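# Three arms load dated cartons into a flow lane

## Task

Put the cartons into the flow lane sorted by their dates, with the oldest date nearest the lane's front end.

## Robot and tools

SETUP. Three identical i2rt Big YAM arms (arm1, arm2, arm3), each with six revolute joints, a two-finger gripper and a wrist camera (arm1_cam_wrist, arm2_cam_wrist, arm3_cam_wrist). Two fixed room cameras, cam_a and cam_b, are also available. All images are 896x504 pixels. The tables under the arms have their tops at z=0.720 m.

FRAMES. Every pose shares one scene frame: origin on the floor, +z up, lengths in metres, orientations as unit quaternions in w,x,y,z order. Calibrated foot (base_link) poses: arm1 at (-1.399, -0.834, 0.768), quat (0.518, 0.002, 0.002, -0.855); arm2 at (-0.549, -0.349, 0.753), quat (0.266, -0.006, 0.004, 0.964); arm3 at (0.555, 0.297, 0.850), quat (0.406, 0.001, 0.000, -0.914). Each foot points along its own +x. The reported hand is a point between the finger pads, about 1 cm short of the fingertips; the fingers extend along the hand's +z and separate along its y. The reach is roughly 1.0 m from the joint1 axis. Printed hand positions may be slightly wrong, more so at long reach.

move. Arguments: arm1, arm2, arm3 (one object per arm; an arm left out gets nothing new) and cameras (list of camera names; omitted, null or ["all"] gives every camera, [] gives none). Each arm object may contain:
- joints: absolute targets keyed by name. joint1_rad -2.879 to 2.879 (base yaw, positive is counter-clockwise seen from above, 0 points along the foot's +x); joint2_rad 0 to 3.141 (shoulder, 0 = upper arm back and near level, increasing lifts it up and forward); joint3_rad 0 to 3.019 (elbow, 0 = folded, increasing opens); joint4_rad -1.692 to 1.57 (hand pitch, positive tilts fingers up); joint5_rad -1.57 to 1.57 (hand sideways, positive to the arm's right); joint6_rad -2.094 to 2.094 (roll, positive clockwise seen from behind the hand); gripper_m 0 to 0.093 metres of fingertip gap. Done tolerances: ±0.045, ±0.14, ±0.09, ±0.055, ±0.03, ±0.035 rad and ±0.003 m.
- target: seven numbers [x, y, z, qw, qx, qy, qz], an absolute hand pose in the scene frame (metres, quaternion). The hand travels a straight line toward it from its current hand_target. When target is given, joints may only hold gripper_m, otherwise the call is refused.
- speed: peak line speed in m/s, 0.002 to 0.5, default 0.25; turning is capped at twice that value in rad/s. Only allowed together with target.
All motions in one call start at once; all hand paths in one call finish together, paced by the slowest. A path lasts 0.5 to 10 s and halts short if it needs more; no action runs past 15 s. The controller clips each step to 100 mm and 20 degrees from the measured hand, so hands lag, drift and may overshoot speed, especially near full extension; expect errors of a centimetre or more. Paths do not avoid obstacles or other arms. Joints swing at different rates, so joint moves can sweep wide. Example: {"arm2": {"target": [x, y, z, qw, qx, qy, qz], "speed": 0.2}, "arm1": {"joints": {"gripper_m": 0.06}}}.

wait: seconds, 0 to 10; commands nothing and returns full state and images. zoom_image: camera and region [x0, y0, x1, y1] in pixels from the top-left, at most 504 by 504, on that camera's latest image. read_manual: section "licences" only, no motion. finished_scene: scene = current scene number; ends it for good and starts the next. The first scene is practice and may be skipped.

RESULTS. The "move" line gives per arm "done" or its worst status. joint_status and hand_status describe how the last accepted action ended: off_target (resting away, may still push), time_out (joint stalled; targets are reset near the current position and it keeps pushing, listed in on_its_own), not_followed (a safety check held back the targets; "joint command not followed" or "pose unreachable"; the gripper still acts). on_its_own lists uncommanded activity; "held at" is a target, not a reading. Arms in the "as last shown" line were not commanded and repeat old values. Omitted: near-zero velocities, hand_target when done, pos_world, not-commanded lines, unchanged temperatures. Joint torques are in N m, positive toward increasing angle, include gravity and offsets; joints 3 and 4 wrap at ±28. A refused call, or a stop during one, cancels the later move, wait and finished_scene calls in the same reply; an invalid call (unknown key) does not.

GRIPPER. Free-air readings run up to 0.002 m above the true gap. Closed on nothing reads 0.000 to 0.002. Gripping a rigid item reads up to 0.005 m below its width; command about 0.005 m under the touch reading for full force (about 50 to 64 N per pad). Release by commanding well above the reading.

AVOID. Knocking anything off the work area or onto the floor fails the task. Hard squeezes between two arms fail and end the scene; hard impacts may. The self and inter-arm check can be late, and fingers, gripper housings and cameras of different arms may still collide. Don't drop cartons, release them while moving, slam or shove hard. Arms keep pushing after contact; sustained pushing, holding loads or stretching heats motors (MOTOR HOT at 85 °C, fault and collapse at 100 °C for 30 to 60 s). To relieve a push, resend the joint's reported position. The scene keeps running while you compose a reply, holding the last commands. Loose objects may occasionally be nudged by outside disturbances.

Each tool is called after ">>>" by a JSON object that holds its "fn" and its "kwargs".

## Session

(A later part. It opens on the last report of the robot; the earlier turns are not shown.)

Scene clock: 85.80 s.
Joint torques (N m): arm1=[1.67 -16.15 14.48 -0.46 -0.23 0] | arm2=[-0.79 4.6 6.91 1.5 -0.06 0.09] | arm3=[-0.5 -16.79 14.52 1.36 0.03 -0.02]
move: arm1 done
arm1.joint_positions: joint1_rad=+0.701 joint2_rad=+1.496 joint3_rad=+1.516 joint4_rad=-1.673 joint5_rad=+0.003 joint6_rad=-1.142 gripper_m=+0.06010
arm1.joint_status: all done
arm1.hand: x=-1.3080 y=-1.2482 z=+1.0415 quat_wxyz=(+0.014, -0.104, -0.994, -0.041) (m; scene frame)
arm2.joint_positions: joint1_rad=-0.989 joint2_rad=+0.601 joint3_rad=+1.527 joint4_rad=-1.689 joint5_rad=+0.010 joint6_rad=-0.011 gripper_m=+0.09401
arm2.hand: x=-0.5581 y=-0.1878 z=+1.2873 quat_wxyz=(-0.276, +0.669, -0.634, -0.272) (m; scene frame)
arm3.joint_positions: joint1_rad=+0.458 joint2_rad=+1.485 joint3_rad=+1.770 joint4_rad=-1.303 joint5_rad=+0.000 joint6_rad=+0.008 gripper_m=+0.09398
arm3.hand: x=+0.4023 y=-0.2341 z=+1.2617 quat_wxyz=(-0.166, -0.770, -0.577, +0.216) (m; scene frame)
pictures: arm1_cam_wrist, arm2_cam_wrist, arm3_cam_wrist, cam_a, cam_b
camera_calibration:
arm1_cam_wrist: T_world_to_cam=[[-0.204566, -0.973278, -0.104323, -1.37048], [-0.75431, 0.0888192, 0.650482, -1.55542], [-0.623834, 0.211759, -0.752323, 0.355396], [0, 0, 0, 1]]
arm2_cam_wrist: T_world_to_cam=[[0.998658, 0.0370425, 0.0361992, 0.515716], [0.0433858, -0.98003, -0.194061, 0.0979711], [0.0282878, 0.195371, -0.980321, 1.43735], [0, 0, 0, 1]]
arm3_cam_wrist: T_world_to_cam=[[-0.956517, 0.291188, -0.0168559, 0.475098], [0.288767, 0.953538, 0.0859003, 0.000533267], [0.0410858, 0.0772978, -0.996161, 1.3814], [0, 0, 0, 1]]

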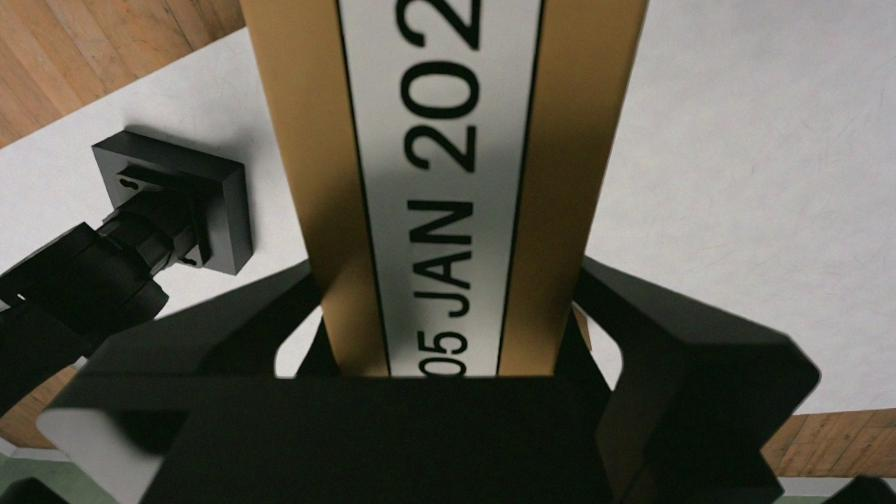

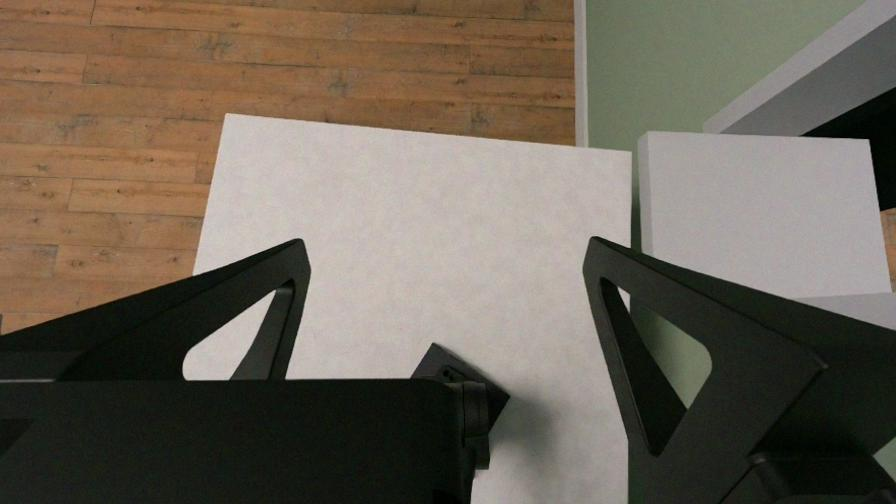

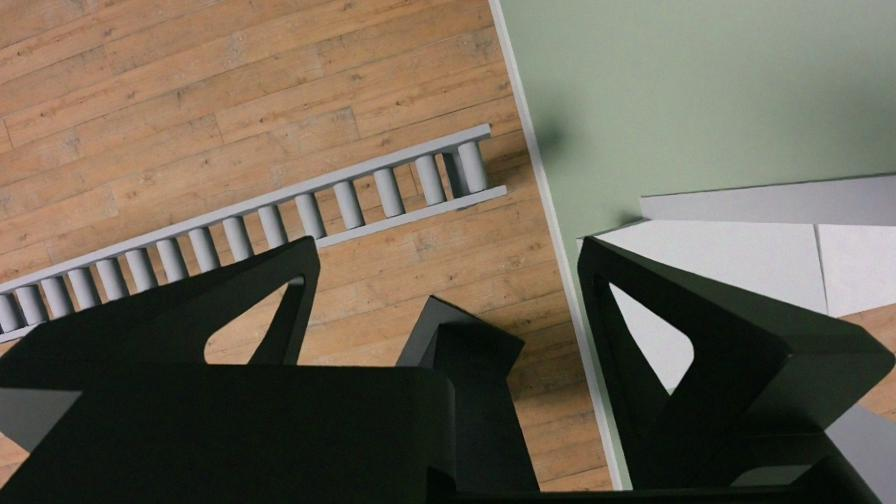

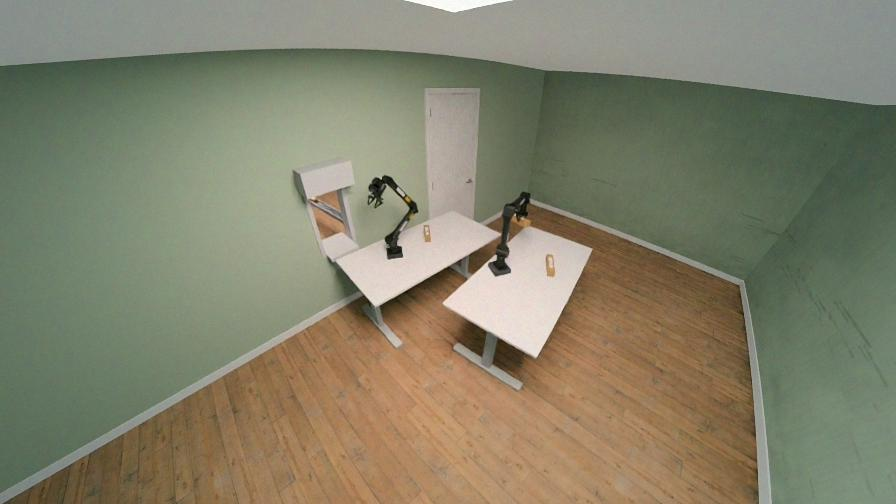

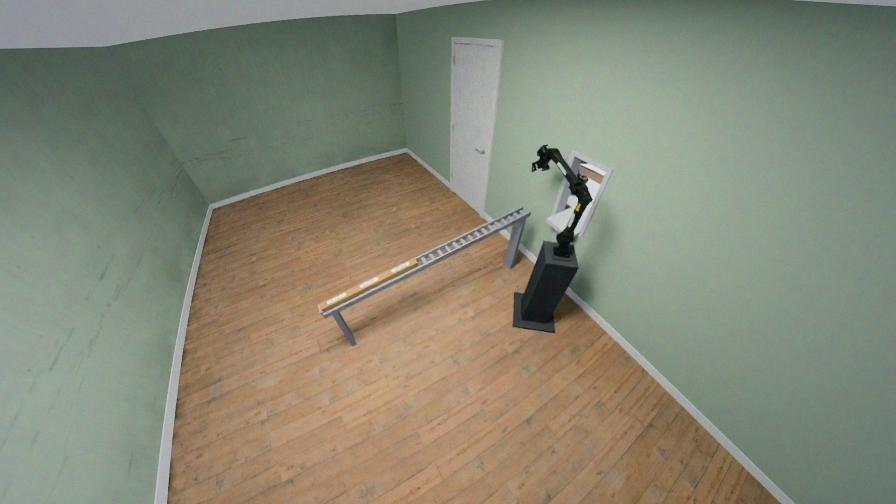

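>>> {"fn": "move", "kwargs": {"arm1": {"joints":{"joint1_rad":2.48}}, "cameras": []}}

>>> {"fn": "move", "kwargs": {"arm1": {"target":[-0.92,-0.59,0.88,0,-0.707,0.707,0]}}}

Scene clock: 96.13 s.
move: arm1 done
arm1.joint_status: all done
pictures: none

Scene clock: 97.90 s.
Joint torques (N m): arm1=[2.02 -21.71 9.85 0.27 -0.12 0.1] | arm2=[-0.73 4.54 6.91 1.5 -0.06 0.1] | arm3=[-0.44 -16.73 14.53 1.36 0.03 -0.03]
move: arm1 off_target
arm1.joint_positions: joint1_rad=+2.511 joint2_rad=+1.845 joint3_rad=+1.442 joint4_rad=-1.246 joint5_rad=+0.005 joint6_rad=-1.104 gripper_m=+0.06009
arm1.hand: x=-0.9303 y=-0.6046 z=+0.8515 quat_wxyz=(+0.036, +0.704, -0.709, -0.011) (m; scene frame)
arm1.hand_target: x=-0.9210 y=-0.5906 z=+0.8802 quat_wxyz=(+0.000, +0.707, -0.707, +0.000) (m; scene frame)
arm1.hand_status: off_target (0.034 m and 4.3 deg from the pose sent, 0.202 m and 4.5 deg at the start)
arm2.joint_positions: joint1_rad=-0.989 joint2_rad=+0.601 joint3_rad=+1.527 joint4_rad=-1.689 joint5_rad=+0.010 joint6_rad=-0.011 gripper_m=+0.09401
arm2.hand: x=-0.5581 y=-0.1878 z=+1.2873 quat_wxyz=(-0.276, +0.669, -0.634, -0.272) (m; scene frame)
arm3.joint_positions: joint1_rad=+0.458 joint2_rad=+1.485 joint3_rad=+1.770 joint4_rad=-1.303 joint5_rad=+0.000 joint6_rad=+0.008 gripper_m=+0.09398
arm3.hand: x=+0.4023 y=-0.2341 z=+1.2617 quat_wxyz=(-0.166, -0.770, -0.577, +0.216) (m; scene frame)
pictures: arm1_cam_wrist, arm2_cam_wrist, arm3_cam_wrist, cam_a, cam_b
camera_calibration:
arm1_cam_wrist: T_world_to_cam=[[0.995849, -0.00598889, -0.09082, 1.00345], [0.0547783, -0.757445, 0.650597, -0.963138], [-0.0726875, -0.652871, -0.753973, 0.303177], [0, 0, 0, 1]]
arm2_cam_wrist: T_world_to_cam=[[0.998658, 0.0370425, 0.0361992, 0.515716], [0.0433858, -0.98003, -0.194061, 0.0979711], [0.0282878, 0.195371, -0.980321, 1.43735], [0, 0, 0, 1]]
arm3_cam_wrist: T_world_to_cam=[[-0.956517, 0.291188, -0.0168559, 0.475098], [0.288767, 0.953538, 0.0859003, 0.000533267], [0.0410858, 0.0772978, -0.996161, 1.3814], [0, 0, 0, 1]]

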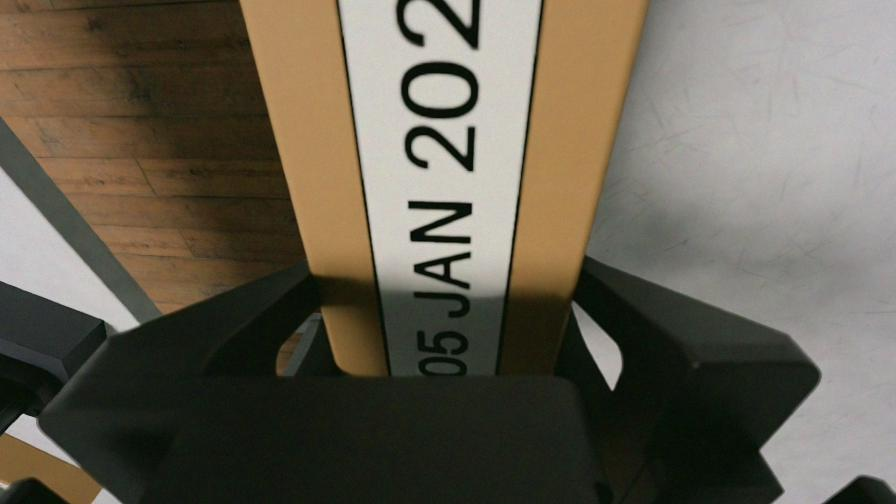

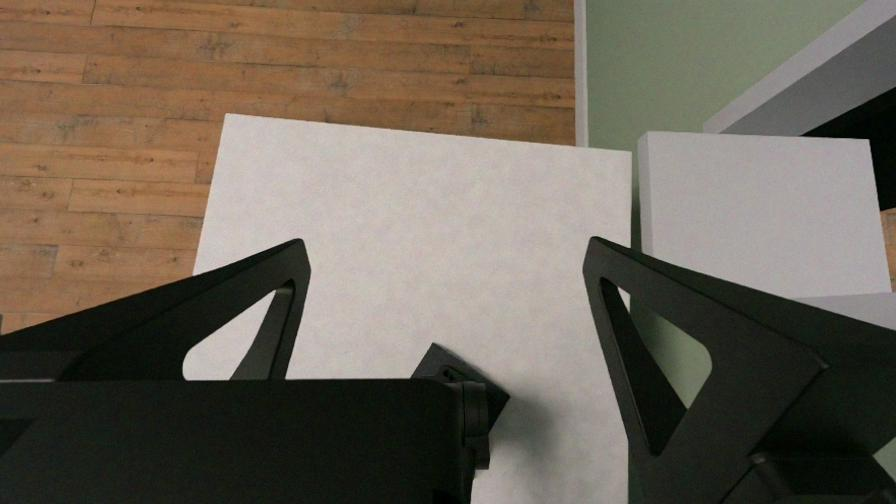

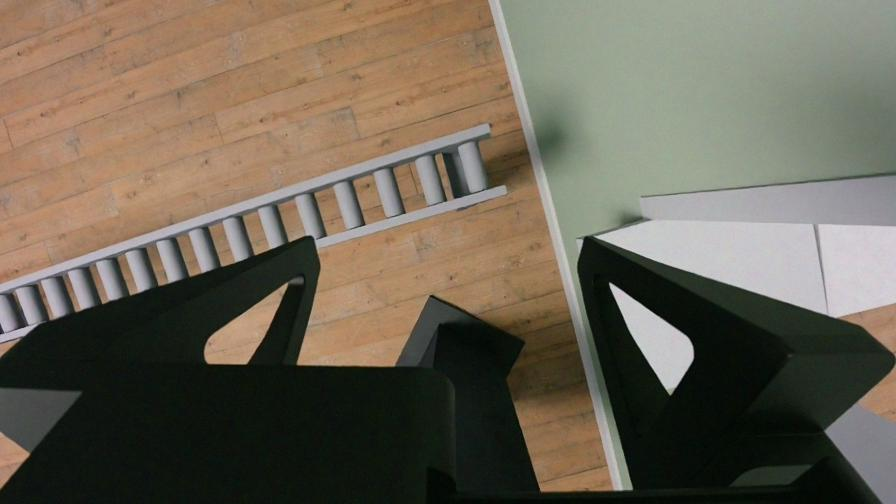

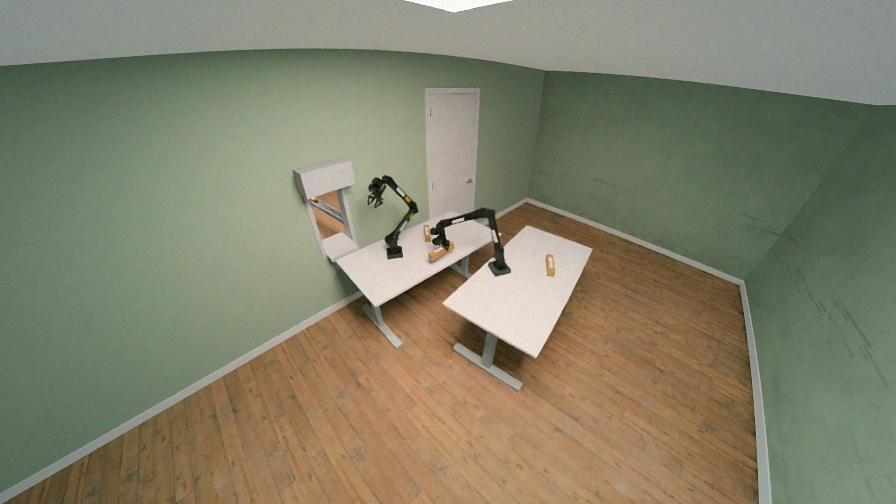

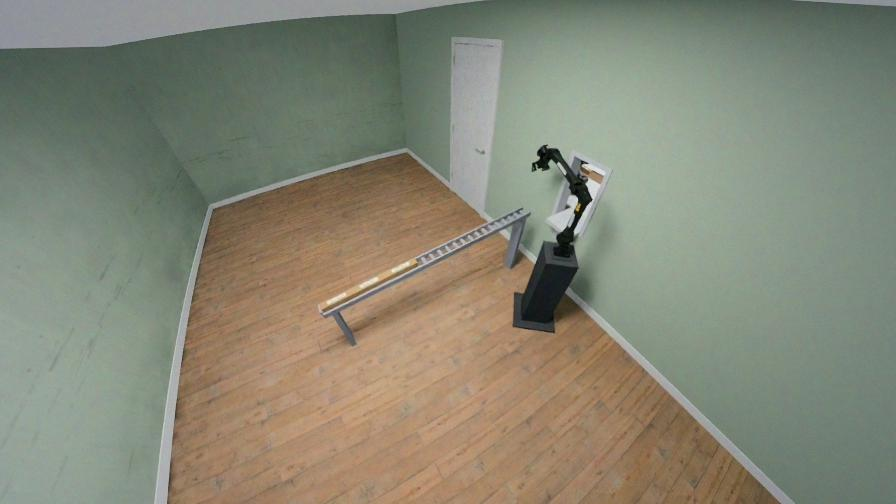

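>>> {"fn": "move", "kwargs": {"arm1": {"target":[-0.865,-0.575,0.80,0,-0.707,0.707,0],"speed":0.12}, "cameras": ["arm1_cam_wrist"]}}

>>> {"fn": "wait", "kwargs": {"seconds": 0.5, "cameras": ["cam_a"]}}

>>> {"fn": "zoom_image", "kwargs": {"camera": "cam_a", "region": [400, 200, 500, 280]}}

Scene clock: 105.07 s.
move: arm1 off_target
arm1.hand_status: off_target (0.040 m and 4.5 deg from the pose sent, 0.088 m and 4.3 deg at the start)
pictures: arm1_cam_wrist
camera_calibration:
arm1_cam_wrist: T_world_to_cam=[[0.995354, 0.00528666, -0.0961346, 0.971494], [0.0667923, -0.757062, 0.649919, -0.890202], [-0.069344, -0.653321, -0.753898, 0.262928], [0, 0, 0, 1]]

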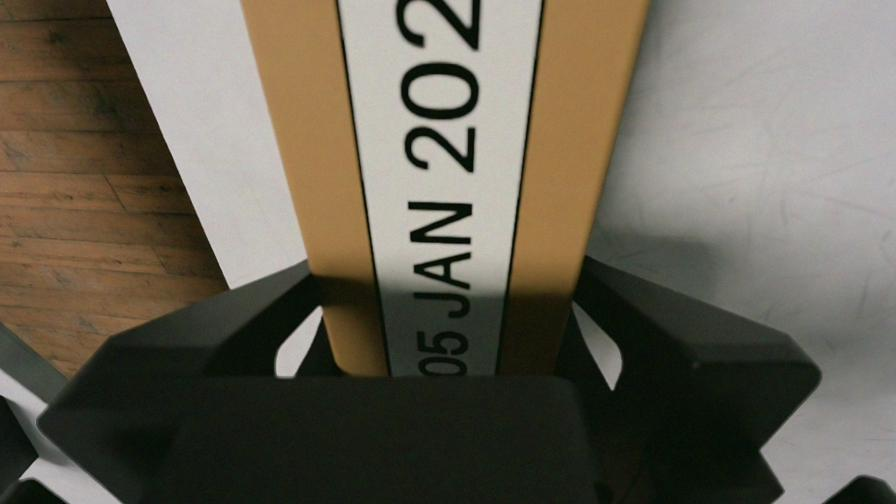

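Scene clock: 105.57 s.
Joint torques (N m): arm1=[0.44 -21.48 12.16 0.2 0.02 0] | arm2=[-0.79 4.72 6.91 1.5 -0.06 0.09] | arm3=[-0.5 -16.79 14.57 1.39 0.05 -0.03]
arm1.joint_positions: joint1_rad=+2.511 joint2_rad=+2.030 joint3_rad=+1.510 joint4_rad=-1.135 joint5_rad=+0.003 joint6_rad=-1.115 gripper_m=+0.06009
arm1.hand: x=-0.8947 y=-0.5863 z=+0.7753 quat_wxyz=(+0.037, +0.708, -0.705, -0.013) (m; scene frame)
arm1.hand_target: x=-0.8668 y=-0.5761 z=+0.8011 quat_wxyz=(+0.000, +0.707, -0.707, +0.000) (m; scene frame)
arm1.hand_status: off_target (0.040 m and 4.5 deg from the pose sent, 0.088 m and 4.3 deg at the start)
arm2.joint_positions: joint1_rad=-0.989 joint2_rad=+0.601 joint3_rad=+1.527 joint4_rad=-1.689 joint5_rad=+0.010 joint6_rad=-0.011 gripper_m=+0.09401
arm2.hand: x=-0.5581 y=-0.1878 z=+1.2873 quat_wxyz=(-0.276, +0.669, -0.634, -0.272) (m; scene frame)
arm3.joint_positions: joint1_rad=+0.458 joint2_rad=+1.485 joint3_rad=+1.770 joint4_rad=-1.303 joint5_rad=+0.000 joint6_rad=+0.008 gripper_m=+0.09398
arm3.hand: x=+0.4023 y=-0.2341 z=+1.2617 quat_wxyz=(-0.166, -0.770, -0.577, +0.216) (m; scene frame)
wait: 0.50 s; at rest by 0.27 s
pictures: cam_a

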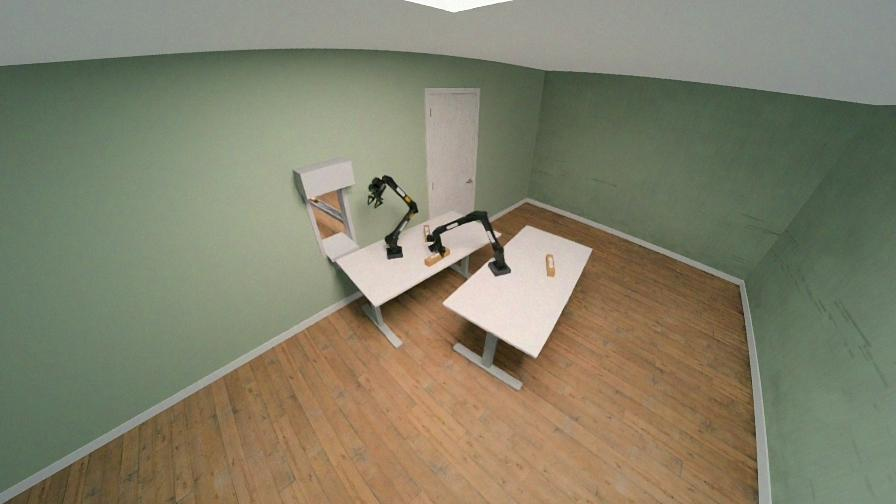

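Scaled by 5.040 from the camera's 896x504 image, which has a finer 1280x720 frame.

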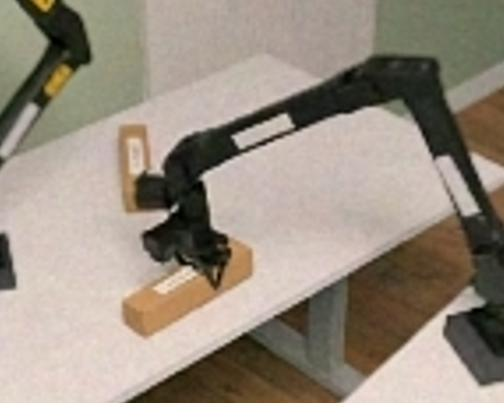

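>>> {"fn": "move", "kwargs": {"arm1": {"target":[-0.865,-0.575,0.782,0,-0.707,0.707,0],"speed":0.06}, "cameras": []}}

>>> {"fn": "move", "kwargs": {"arm1": {"target":[-0.865,-0.575,0.765,0,-0.707,0.707,0],"speed":0.06}, "cameras": []}}

Scene clock: 109.63 s.
Heat: arm1: hottest joint3_rad 42 °C; arm2: hottest joint2_rad 39 °C; arm3: hottest joint3_rad 45 °C.
move: arm1 off_target
arm1.hand_status: off_target (0.027 m and 3.2 deg from the pose sent, 0.032 m and 4.5 deg at the start)
pictures: none

Scene clock: 110.60 s.
Joint torques (N m): arm1=[0.38 -18.73 10.11 1.03 0.26 0.14] | arm2=[-0.73 4.6 6.91 1.5 -0.06 0.09] | arm3=[-0.32 -16.73 14.63 1.4 0.03 -0.02]
move: arm1 off_target
arm1.joint_positions: joint1_rad=+2.511 joint2_rad=+2.040 joint3_rad=+1.510 joint4_rad=-1.082 joint5_rad=-0.003 joint6_rad=-1.128 gripper_m=+0.06009
arm1.hand: x=-0.8847 y=-0.5802 z=+0.7691 quat_wxyz=(+0.016, +0.713, -0.701, -0.009) (m; scene frame)
arm1.hand_target: x=-0.8658 y=-0.5756 z=+0.7655 quat_wxyz=(+0.000, +0.707, -0.707, +0.000) (m; scene frame)
arm1.hand_status: off_target (0.021 m and 2.3 deg from the pose sent, 0.026 m and 3.2 deg at the start)
arm2.joint_positions: joint1_rad=-0.989 joint2_rad=+0.601 joint3_rad=+1.527 joint4_rad=-1.689 joint5_rad=+0.010 joint6_rad=-0.011 gripper_m=+0.09401
arm2.hand: x=-0.5581 y=-0.1878 z=+1.2873 quat_wxyz=(-0.276, +0.669, -0.634, -0.272) (m; scene frame)
arm3.joint_positions: joint1_rad=+0.458 joint2_rad=+1.485 joint3_rad=+1.770 joint4_rad=-1.303 joint5_rad=+0.000 joint6_rad=+0.008 gripper_m=+0.09398
arm3.hand: x=+0.4023 y=-0.2341 z=+1.2617 quat_wxyz=(-0.166, -0.770, -0.577, +0.216) (m; scene frame)
pictures: none

>>> {"fn": "move", "kwargs": {"arm1": {"joints":{"gripper_m":0.09}}, "cameras": []}}

>>> {"fn": "move", "kwargs": {"arm1": {"target":[-0.9,-0.59,1.0,0,-0.707,0.707,0]}, "cameras": ["arm1_cam_wrist"]}}

>>> {"fn": "move", "kwargs": {"arm1": {"joints":{"joint1_rad":-0.2,"joint2_rad":1.569,"joint3_rad":1.55,"joint4_rad":-1.5,"joint6_rad":-1.05}}, "cameras": ["arm1_cam_wrist"]}}

Scene clock: 113.97 s.
move: arm1 done
arm1.joint_status: all done
pictures: none

Scene clock: 115.87 s.
move: arm1 off_target
arm1.hand_status: off_target (0.025 m and 2.7 deg from the pose sent, 0.245 m and 2.6 deg at the start)
pictures: arm1_cam_wrist
camera_calibration:
arm1_cam_wrist: T_world_to_cam=[[0.997679, 0.0120684, -0.0670077, 0.985791], [0.0522623, -0.76653, 0.640079, -1.03728], [-0.0436386, -0.642095, -0.765382, 0.45011], [0, 0, 0, 1]]

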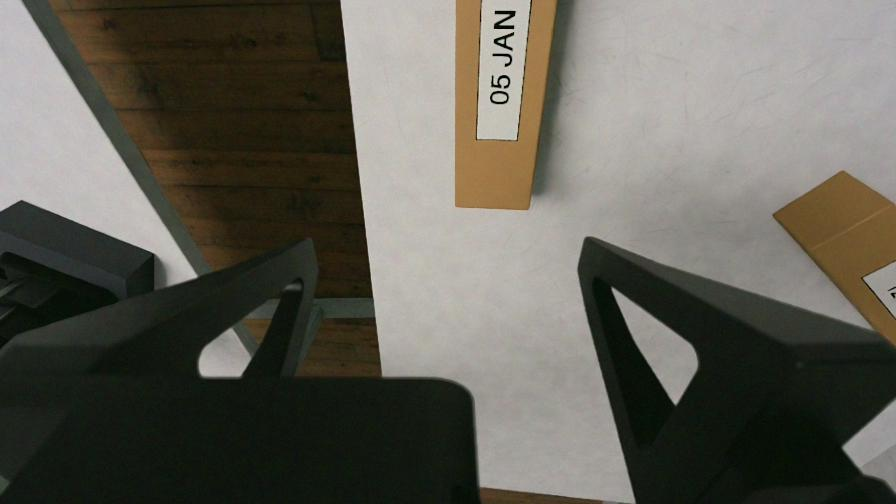

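Scene clock: 118.80 s.
Joint torques (N m): arm1=[1.55 -15.97 8.95 0.4 -0.08 0.1] | arm2=[-0.79 4.6 6.89 1.5 -0.06 0.09] | arm3=[-0.26 -16.91 14.56 1.39 0.04 -0.01]
move: arm1 done
arm1.joint_positions: joint1_rad=-0.211 joint2_rad=+1.573 joint3_rad=+1.548 joint4_rad=-1.507 joint5_rad=+0.005 joint6_rad=-1.057 gripper_m=+0.08996
arm1.joint_status: all done
arm1.hand: x=-1.7079 y=-1.2055 z=+1.0189 quat_wxyz=(+0.005, -0.567, -0.823, +0.017) (m; scene frame)
arm2.joint_positions: joint1_rad=-0.989 joint2_rad=+0.601 joint3_rad=+1.527 joint4_rad=-1.689 joint5_rad=+0.010 joint6_rad=-0.011 gripper_m=+0.09401
arm2.hand: x=-0.5581 y=-0.1878 z=+1.2873 quat_wxyz=(-0.276, +0.669, -0.634, -0.272) (m; scene frame)
arm3.joint_positions: joint1_rad=+0.458 joint2_rad=+1.485 joint3_rad=+1.770 joint4_rad=-1.303 joint5_rad=+0.000 joint6_rad=+0.008 gripper_m=+0.09398
arm3.hand: x=+0.4023 y=-0.2341 z=+1.2617 quat_wxyz=(-0.166, -0.770, -0.577, +0.216) (m; scene frame)
pictures: arm1_cam_wrist
camera_calibration:
arm1_cam_wrist: T_world_to_cam=[[-0.93283, -0.360226, 0.0081523, -2.03244], [-0.27839, 0.734906, 0.618395, -0.221827], [-0.228753, 0.574587, -0.785825, 1.22617], [0, 0, 0, 1]]

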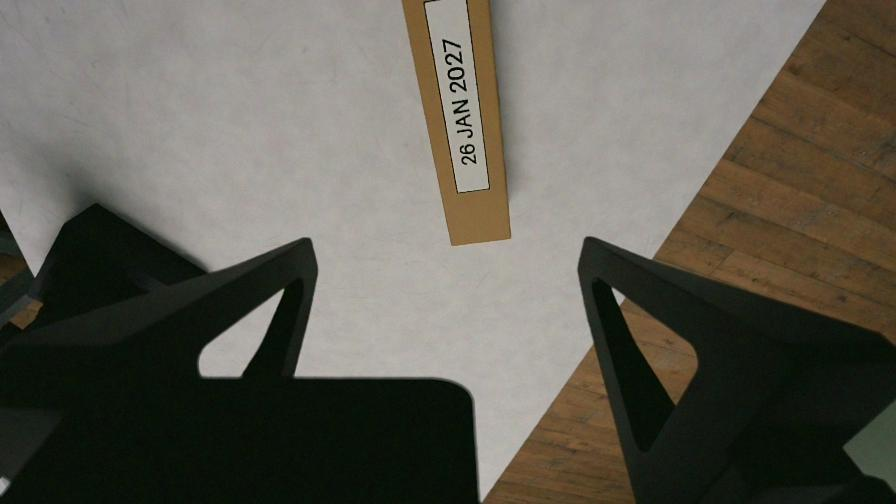

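>>> {"fn": "move", "kwargs": {"arm1": {"target":[-1.741,-1.166,0.88,0,0.5,0.866,0]}, "arm2": {"joints":{"joint1_rad":1.135,"joint2_rad":1.4,"joint3_rad":1.5,"joint4_rad":-1.62,"joint6_rad":-0.98}}, "cameras": ["arm1_cam_wrist","arm2_cam_wrist"]}}

>>> {"fn": "move", "kwargs": {"arm1": {"target":[-1.743,-1.166,0.77,0,0.5,0.866,0],"speed":0.15}, "arm2": {"target":[-0.887,-0.58,0.87,0,0.707,0.707,0]}, "cameras": ["arm1_cam_wrist","arm2_cam_wrist"]}}

Scene clock: 130.70 s.
move: arm1 done; arm2 done
arm1.hand_status: done (0.009 m and 1.4 deg from the pose sent, 0.148 m and 9.3 deg at the start)
arm2.joint_status: all done
pictures: arm1_cam_wrist, arm2_cam_wrist
camera_calibration:
arm1_cam_wrist: T_world_to_cam=[[-0.861692, -0.505228, -0.047244, -2.03756], [-0.417315, 0.652615, 0.63241, -0.518546], [-0.288679, 0.564658, -0.773192, 0.95835], [0, 0, 0, 1]]
arm2_cam_wrist: T_world_to_cam=[[-0.998733, -0.00441248, 0.0501313, -0.953949], [0.0231697, 0.843977, 0.535879, -0.0490424], [-0.0446742, 0.536362, -0.842805, 1.28852], [0, 0, 0, 1]]

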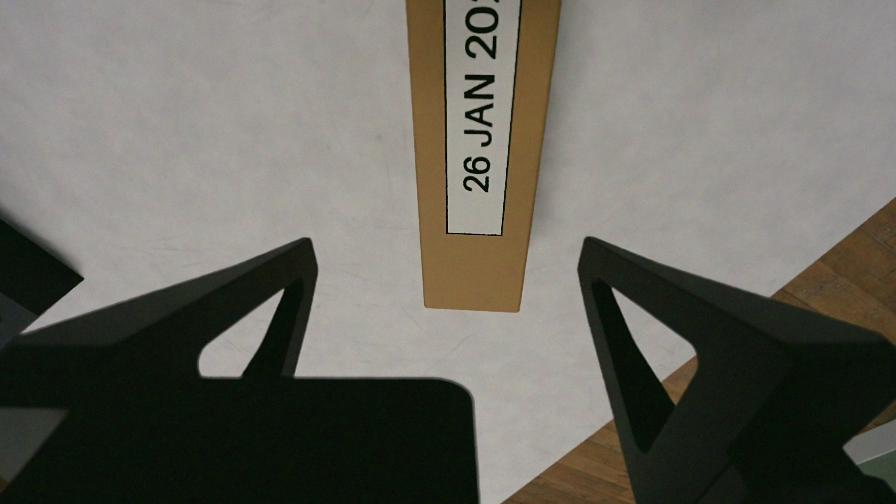

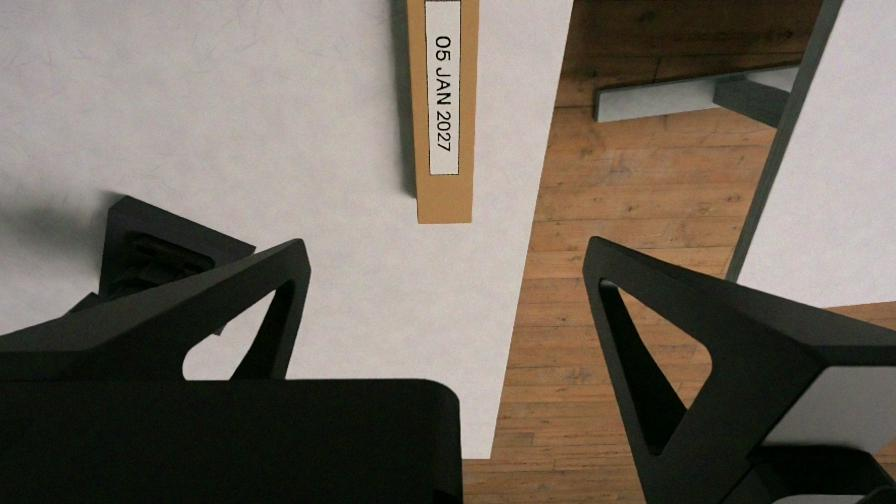

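Scene clock: 132.23 s.
Joint torques (N m): arm1=[-0.32 -16.5 6.89 0.5 -0.12 -0.06] | arm2=[0.67 -9.93 8.31 0.62 -0.03 0.07] | arm3=[-0.38 -16.97 14.63 1.42 0.04 -0.02]
move: arm1 done; arm2 done
arm1.joint_positions: joint1_rad=-0.308 joint2_rad=+1.799 joint3_rad=+1.141 joint4_rad=-0.922 joint5_rad=+0.000 joint6_rad=-1.318 gripper_m=+0.08996
arm1.hand: x=-1.7353 y=-1.1674 z=+0.7699 quat_wxyz=(-0.001, -0.498, -0.867, -0.007) (m; scene frame)
arm1.hand_target: x=-1.7430 y=-1.1660 z=+0.7701 quat_wxyz=(+0.000, -0.500, -0.866, +0.000) (m; scene frame)
arm1.hand_status: done (0.008 m and 0.8 deg from the pose sent, 0.106 m and 1.4 deg at the start)
arm2.joint_positions: joint1_rad=+1.142 joint2_rad=+1.478 joint3_rad=+1.095 joint4_rad=-1.176 joint5_rad=+0.013 joint6_rad=-0.970 gripper_m=+0.09404
arm2.hand: x=-0.8906 y=-0.5787 z=+0.8782 quat_wxyz=(+0.000, +0.707, +0.707, -0.006) (m; scene frame)
arm2.hand_target: x=-0.8869 y=-0.5799 z=+0.8701 quat_wxyz=(+0.000, +0.707, +0.707, +0.000) (m; scene frame)
arm2.hand_status: done (0.009 m and 0.7 deg from the pose sent, 0.191 m and 2.9 deg at the start)
arm3.joint_positions: joint1_rad=+0.458 joint2_rad=+1.485 joint3_rad=+1.770 joint4_rad=-1.303 joint5_rad=+0.000 joint6_rad=+0.008 gripper_m=+0.09398
arm3.hand: x=+0.4023 y=-0.2341 z=+1.2617 quat_wxyz=(-0.166, -0.770, -0.577, +0.216) (m; scene frame)
pictures: arm1_cam_wrist, arm2_cam_wrist
camera_calibration:
arm1_cam_wrist: T_world_to_cam=[[-0.860829, -0.507526, -0.0372887, -2.05432], [-0.414231, 0.656253, 0.63067, -0.440477], [-0.295611, 0.558346, -0.775154, 0.859185], [0, 0, 0, 1]]
arm2_cam_wrist: T_world_to_cam=[[-0.999752, -0.00575836, 0.0215062, -0.914598], [0.00723714, 0.829458, 0.558522, 0.00398225], [-0.0210546, 0.558539, -0.829211, 1.15558], [0, 0, 0, 1]]

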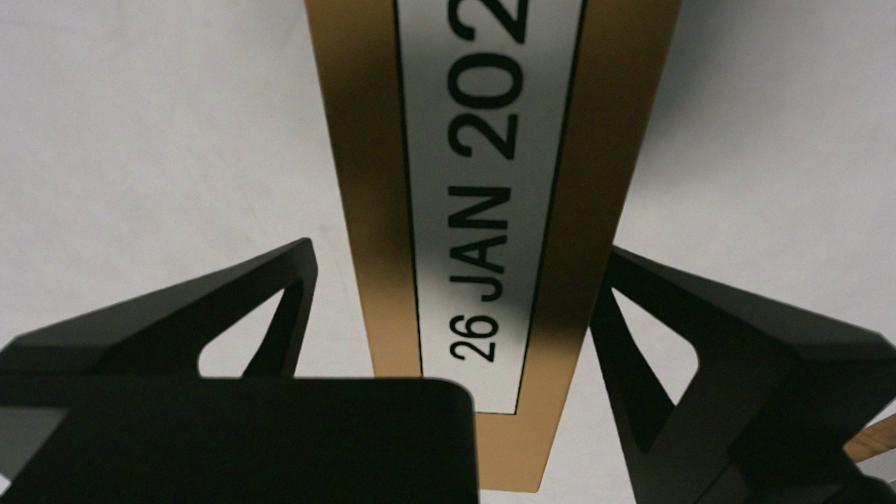

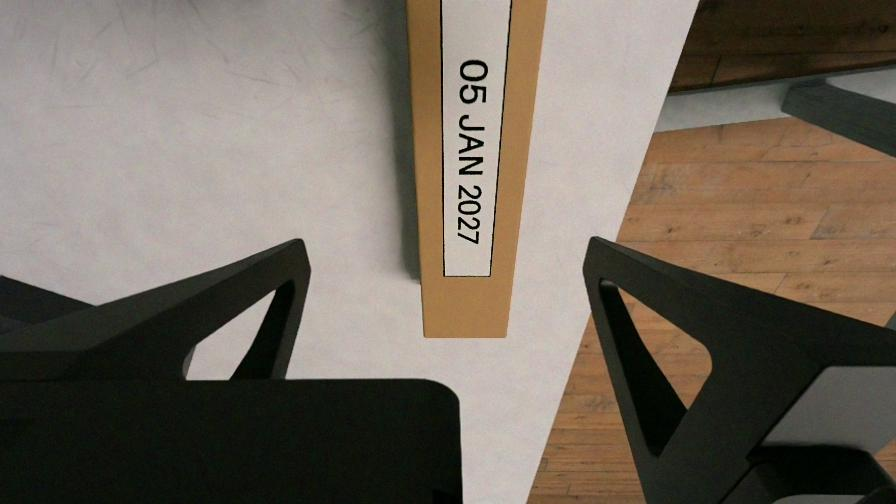

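>>> {"fn": "move", "kwargs": {"arm1": {"joints":{"gripper_m":0.047}}, "arm2": {"target":[-0.902,-0.585,0.766,0,0.707,0.707,0],"speed":0.12}, "cameras": ["arm2_cam_wrist"]}}

>>> {"fn": "move", "kwargs": {"arm1": {"target":[-1.72,-1.15,1.08,0,0.5,0.866,0]}, "arm2": {"joints":{"gripper_m":0.047}}, "cameras": []}}

>>> {"fn": "move", "kwargs": {"arm2": {"target":[-0.87,-0.57,1.12,0,0.707,0.707,0]}, "cameras": ["arm2_cam_wrist","arm1_cam_wrist"]}}

Scene clock: 137.77 s.
move: arm1 off_target; arm2 off_target
arm1.joint_status: gripper_m off_target (ended at +0.05976, target +0.04700)
arm2.hand_status: off_target (0.012 m and 1.0 deg from the pose sent, 0.113 m and 0.7 deg at the start)
pictures: arm2_cam_wrist
camera_calibration:
arm2_cam_wrist: T_world_to_cam=[[-0.999618, -0.00557474, 0.0270829, -0.930915], [0.0104191, 0.831329, 0.555683, 0.0768037], [-0.0256126, 0.555753, -0.830953, 1.07288], [0, 0, 0, 1]]

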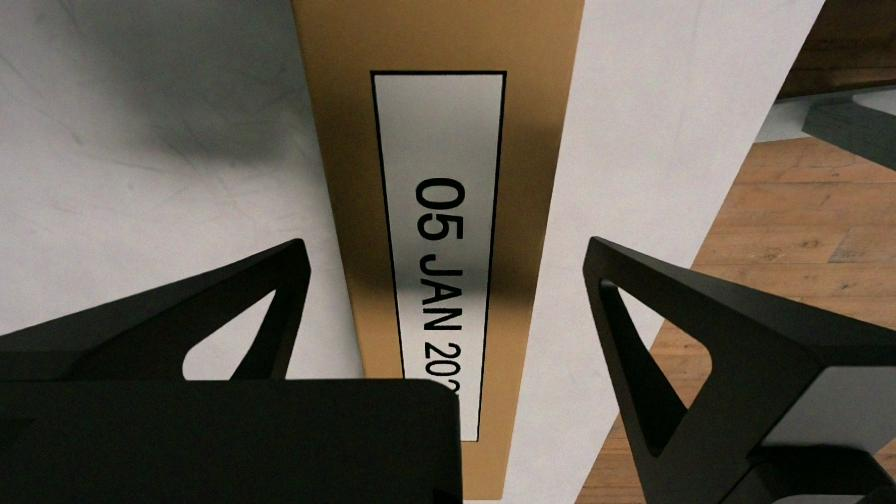

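Scene clock: 139.87 s.
move: arm1 off_target; arm2 off_target
arm1.hand_status: off_target (0.039 m and 4.4 deg from the pose sent, 0.311 m and 0.5 deg at the start; a joint's target at an end of its range on 15 of 63 steps)
arm2.joint_status: gripper_m off_target (ended at +0.05930, target +0.04700)
pictures: none

Scene clock: 142.20 s.
Joint torques (N m): arm1=[0.26 -15.79 14.68 -0.44 -0.16 0.02] | arm2=[0.91 -8.76 16.27 0.05 -0.04 0.08] | arm3=[-0.56 -16.79 14.53 1.39 0.05 -0.02]
move: arm2 off_target
arm1.joint_positions: joint1_rad=-0.308 joint2_rad=+1.522 joint3_rad=+1.553 joint4_rad=-1.675 joint5_rad=+0.001 joint6_rad=-1.319 gripper_m=+0.05973
arm1.hand: x=-1.7085 y=-1.1415 z=+1.0441 quat_wxyz=(-0.009, -0.497, -0.867, -0.038) (m; scene frame)
arm2.joint_positions: joint1_rad=+1.152 joint2_rad=+1.301 joint3_rad=+1.473 joint4_rad=-1.687 joint5_rad=+0.013 joint6_rad=-0.961 gripper_m=+0.05928
arm2.hand: x=-0.8613 y=-0.5594 z=+1.0861 quat_wxyz=(-0.004, +0.706, +0.707, -0.027) (m; scene frame)
arm2.hand_target: x=-0.8683 y=-0.5687 z=+1.1186 quat_wxyz=(-0.010, +0.705, +0.706, -0.064) (m; scene frame)
arm2.hand_status: off_target (0.037 m and 3.1 deg from the pose sent, 0.346 m and 1.0 deg at the start; a joint's target at an end of its range on 31 of 70 steps)
arm3.joint_positions: joint1_rad=+0.458 joint2_rad=+1.485 joint3_rad=+1.770 joint4_rad=-1.303 joint5_rad=+0.000 joint6_rad=+0.008 gripper_m=+0.09398
arm3.hand: x=+0.4023 y=-0.2341 z=+1.2617 quat_wxyz=(-0.166, -0.770, -0.577, +0.216) (m; scene frame)
pictures: arm1_cam_wrist, arm2_cam_wrist
camera_calibration:
arm1_cam_wrist: T_world_to_cam=[[-0.857403, -0.504947, -0.0994375, -1.93415], [-0.443428, 0.626766, 0.64073, -0.713365], [-0.261211, 0.593458, -0.761299, 1.14956], [0, 0, 0, 1]]
arm2_cam_wrist: T_world_to_cam=[[-0.998387, -0.00531825, 0.0565292, -0.926214], [0.0259568, 0.842726, 0.537717, -0.082229], [-0.0504983, 0.538317, -0.841228, 1.29419], [0, 0, 0, 1]]

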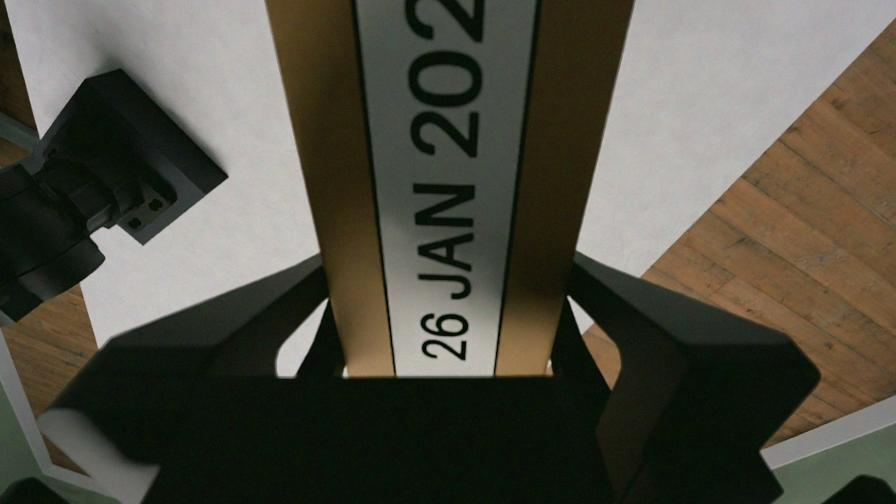

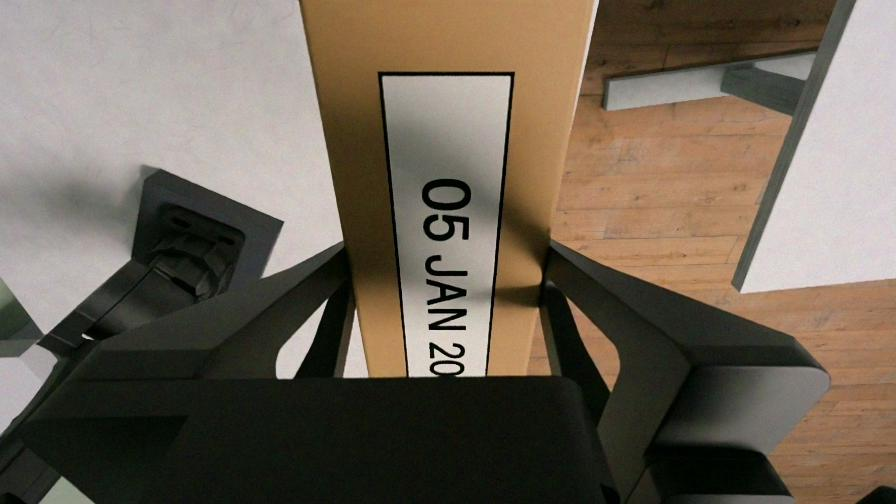

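>>> {"fn": "move", "kwargs": {"arm1": {"joints":{"joint1_rad":1.2}}, "arm2": {"joints":{"joint1_rad":-1.9,"joint6_rad":0.5}}, "cameras": ["arm2_cam_wrist","cam_a","cam_b"]}}

>>> {"fn": "move", "kwargs": {"arm1": {"joints":{"joint1_rad":2.48}}, "arm2": {"target":[-0.22,0.0,1.0,0,0,1,0]}, "cameras": ["arm2_cam_wrist","cam_a","cam_b"]}}

Scene clock: 148.13 s.
move: arm1 done; arm2 done
arm1.joint_status: all done
arm2.joint_status: all done
pictures: arm2_cam_wrist, cam_a, cam_b
camera_calibration:
arm2_cam_wrist: T_world_to_cam=[[0.206631, -0.978246, 0.0184156, -0.0713402], [-0.838017, -0.167234, 0.519384, -0.789584], [-0.505005, -0.122754, -0.854343, 0.90443], [0, 0, 0, 1]]

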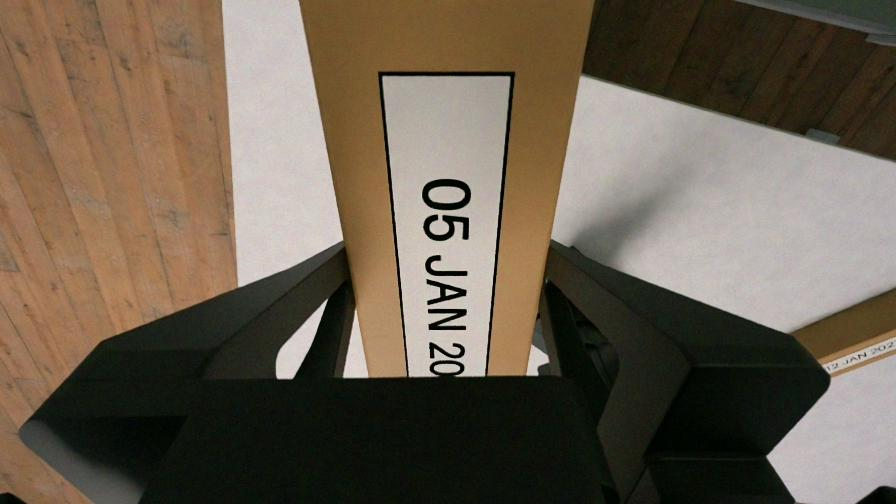

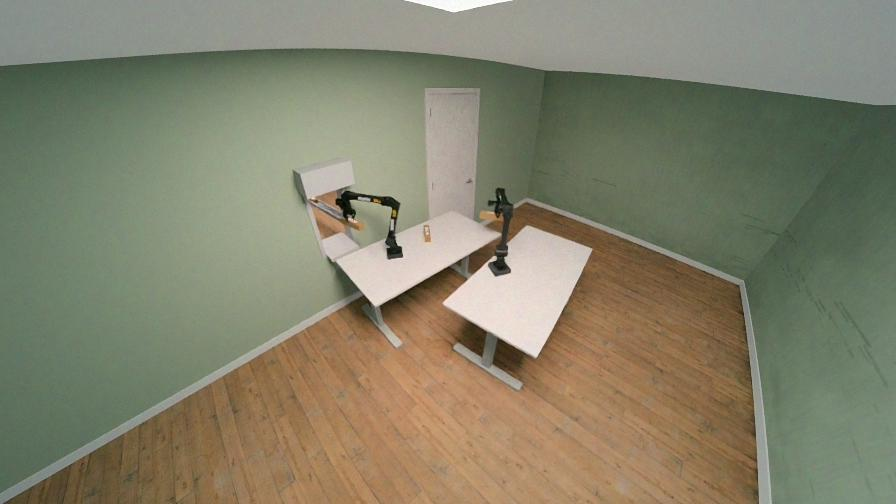

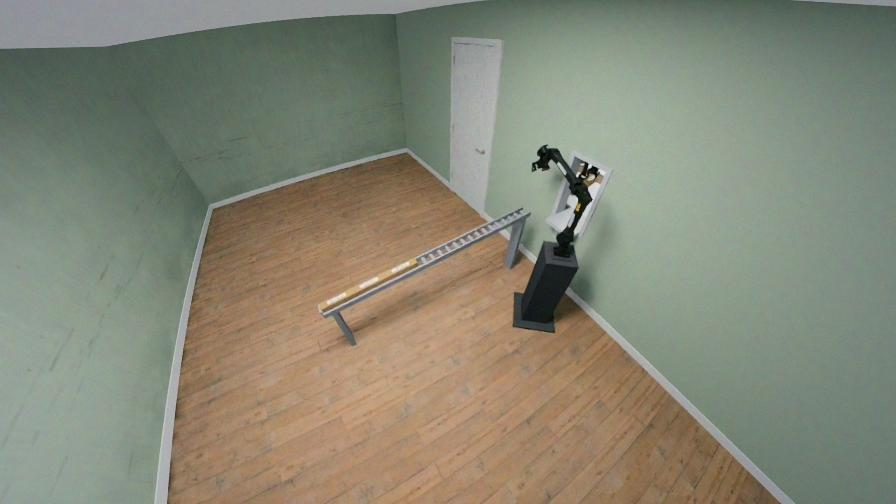

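Scene clock: 150.03 s.
Joint torques (N m): arm1=[-0.15 -16.5 14.31 -0.44 -0.19 0.03] | arm2=[0.26 -14.92 15.28 0.18 0.03 0.1] | arm3=[-0.44 -16.67 14.56 1.43 0.05 -0.03]
move: arm1 done; arm2 off_target
arm1.joint_positions: joint1_rad=+2.491 joint2_rad=+1.531 joint3_rad=+1.558 joint4_rad=-1.675 joint5_rad=+0.001 joint6_rad=-1.319 gripper_m=+0.05976
arm1.joint_status: all done
arm1.hand: x=-1.0028 y=-0.6500 z=+1.0464 quat_wxyz=(+0.032, +0.770, -0.637, -0.017) (m; scene frame)
arm2.joint_positions: joint1_rad=-1.806 joint2_rad=+1.602 joint3_rad=+1.473 joint4_rad=-1.533 joint5_rad=-0.015 joint6_rad=+0.792 gripper_m=+0.05931
arm2.hand: x=-0.2317 y=-0.0178 z=+0.9653 quat_wxyz=(+0.033, +0.001, -0.999, +0.033) (m; scene frame)
arm2.hand_target: x=-0.2218 y=-0.0018 z=+1.0002 quat_wxyz=(+0.000, +0.000, -1.000, -0.001) (m; scene frame)
arm2.hand_status: off_target (0.041 m and 5.3 deg from the pose sent, 0.140 m and 12.1 deg at the start)
arm3.joint_positions: joint1_rad=+0.458 joint2_rad=+1.485 joint3_rad=+1.770 joint4_rad=-1.303 joint5_rad=+0.000 joint6_rad=+0.008 gripper_m=+0.09398
arm3.hand: x=+0.4023 y=-0.2341 z=+1.2617 quat_wxyz=(-0.166, -0.770, -0.577, +0.216) (m; scene frame)
pictures: arm2_cam_wrist, cam_a, cam_b
camera_calibration:
arm2_cam_wrist: T_world_to_cam=[[0.00995297, -0.996919, 0.0778076, -0.0925422], [-0.786392, 0.0402588, 0.616414, -0.768493], [-0.617647, -0.0673225, -0.783568, 0.734945], [0, 0, 0, 1]]

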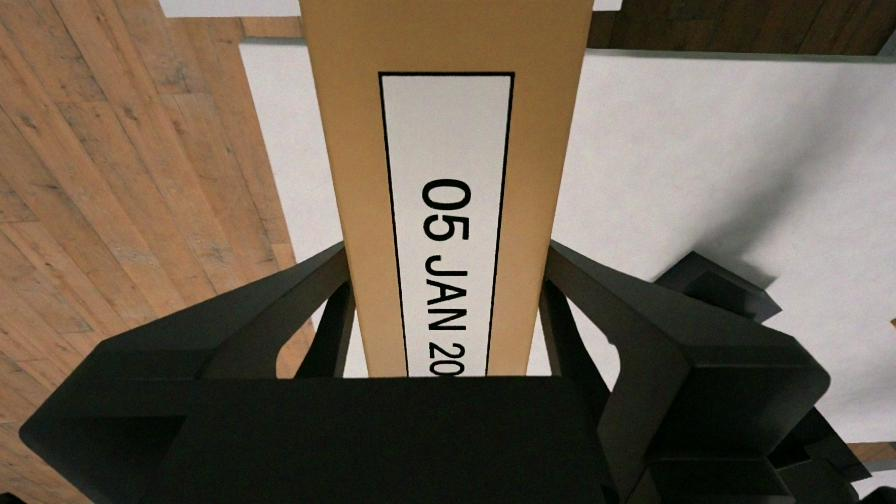

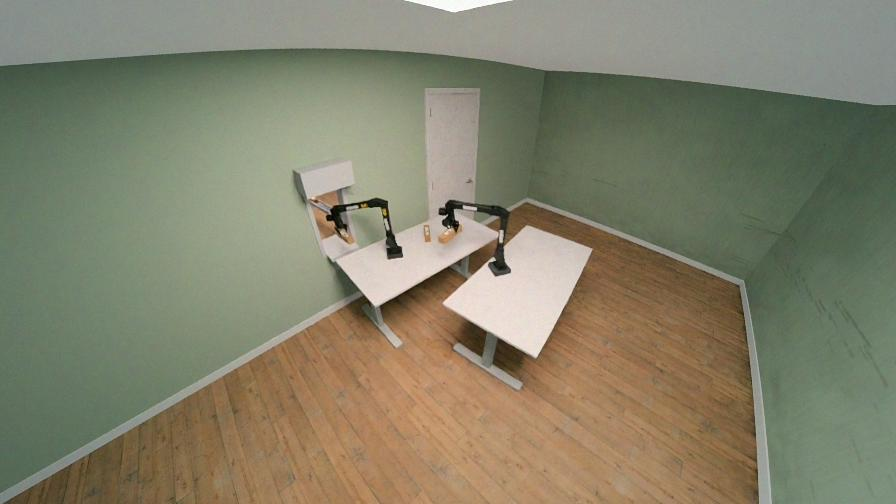

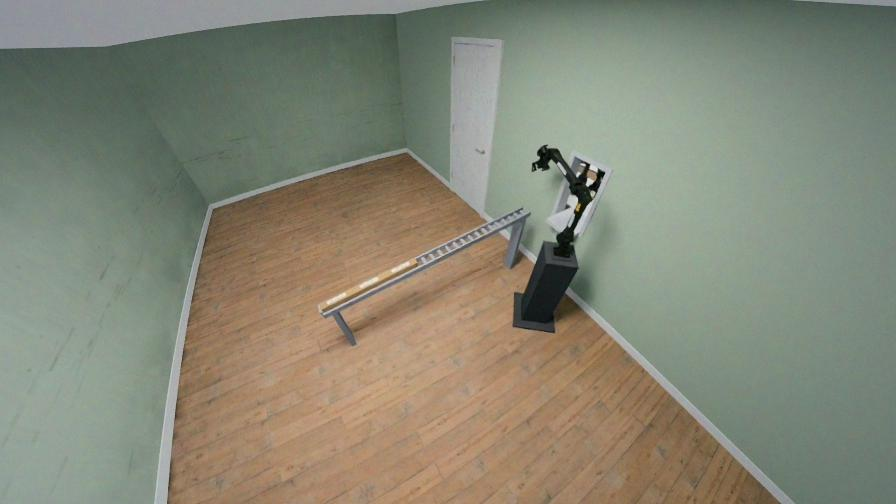

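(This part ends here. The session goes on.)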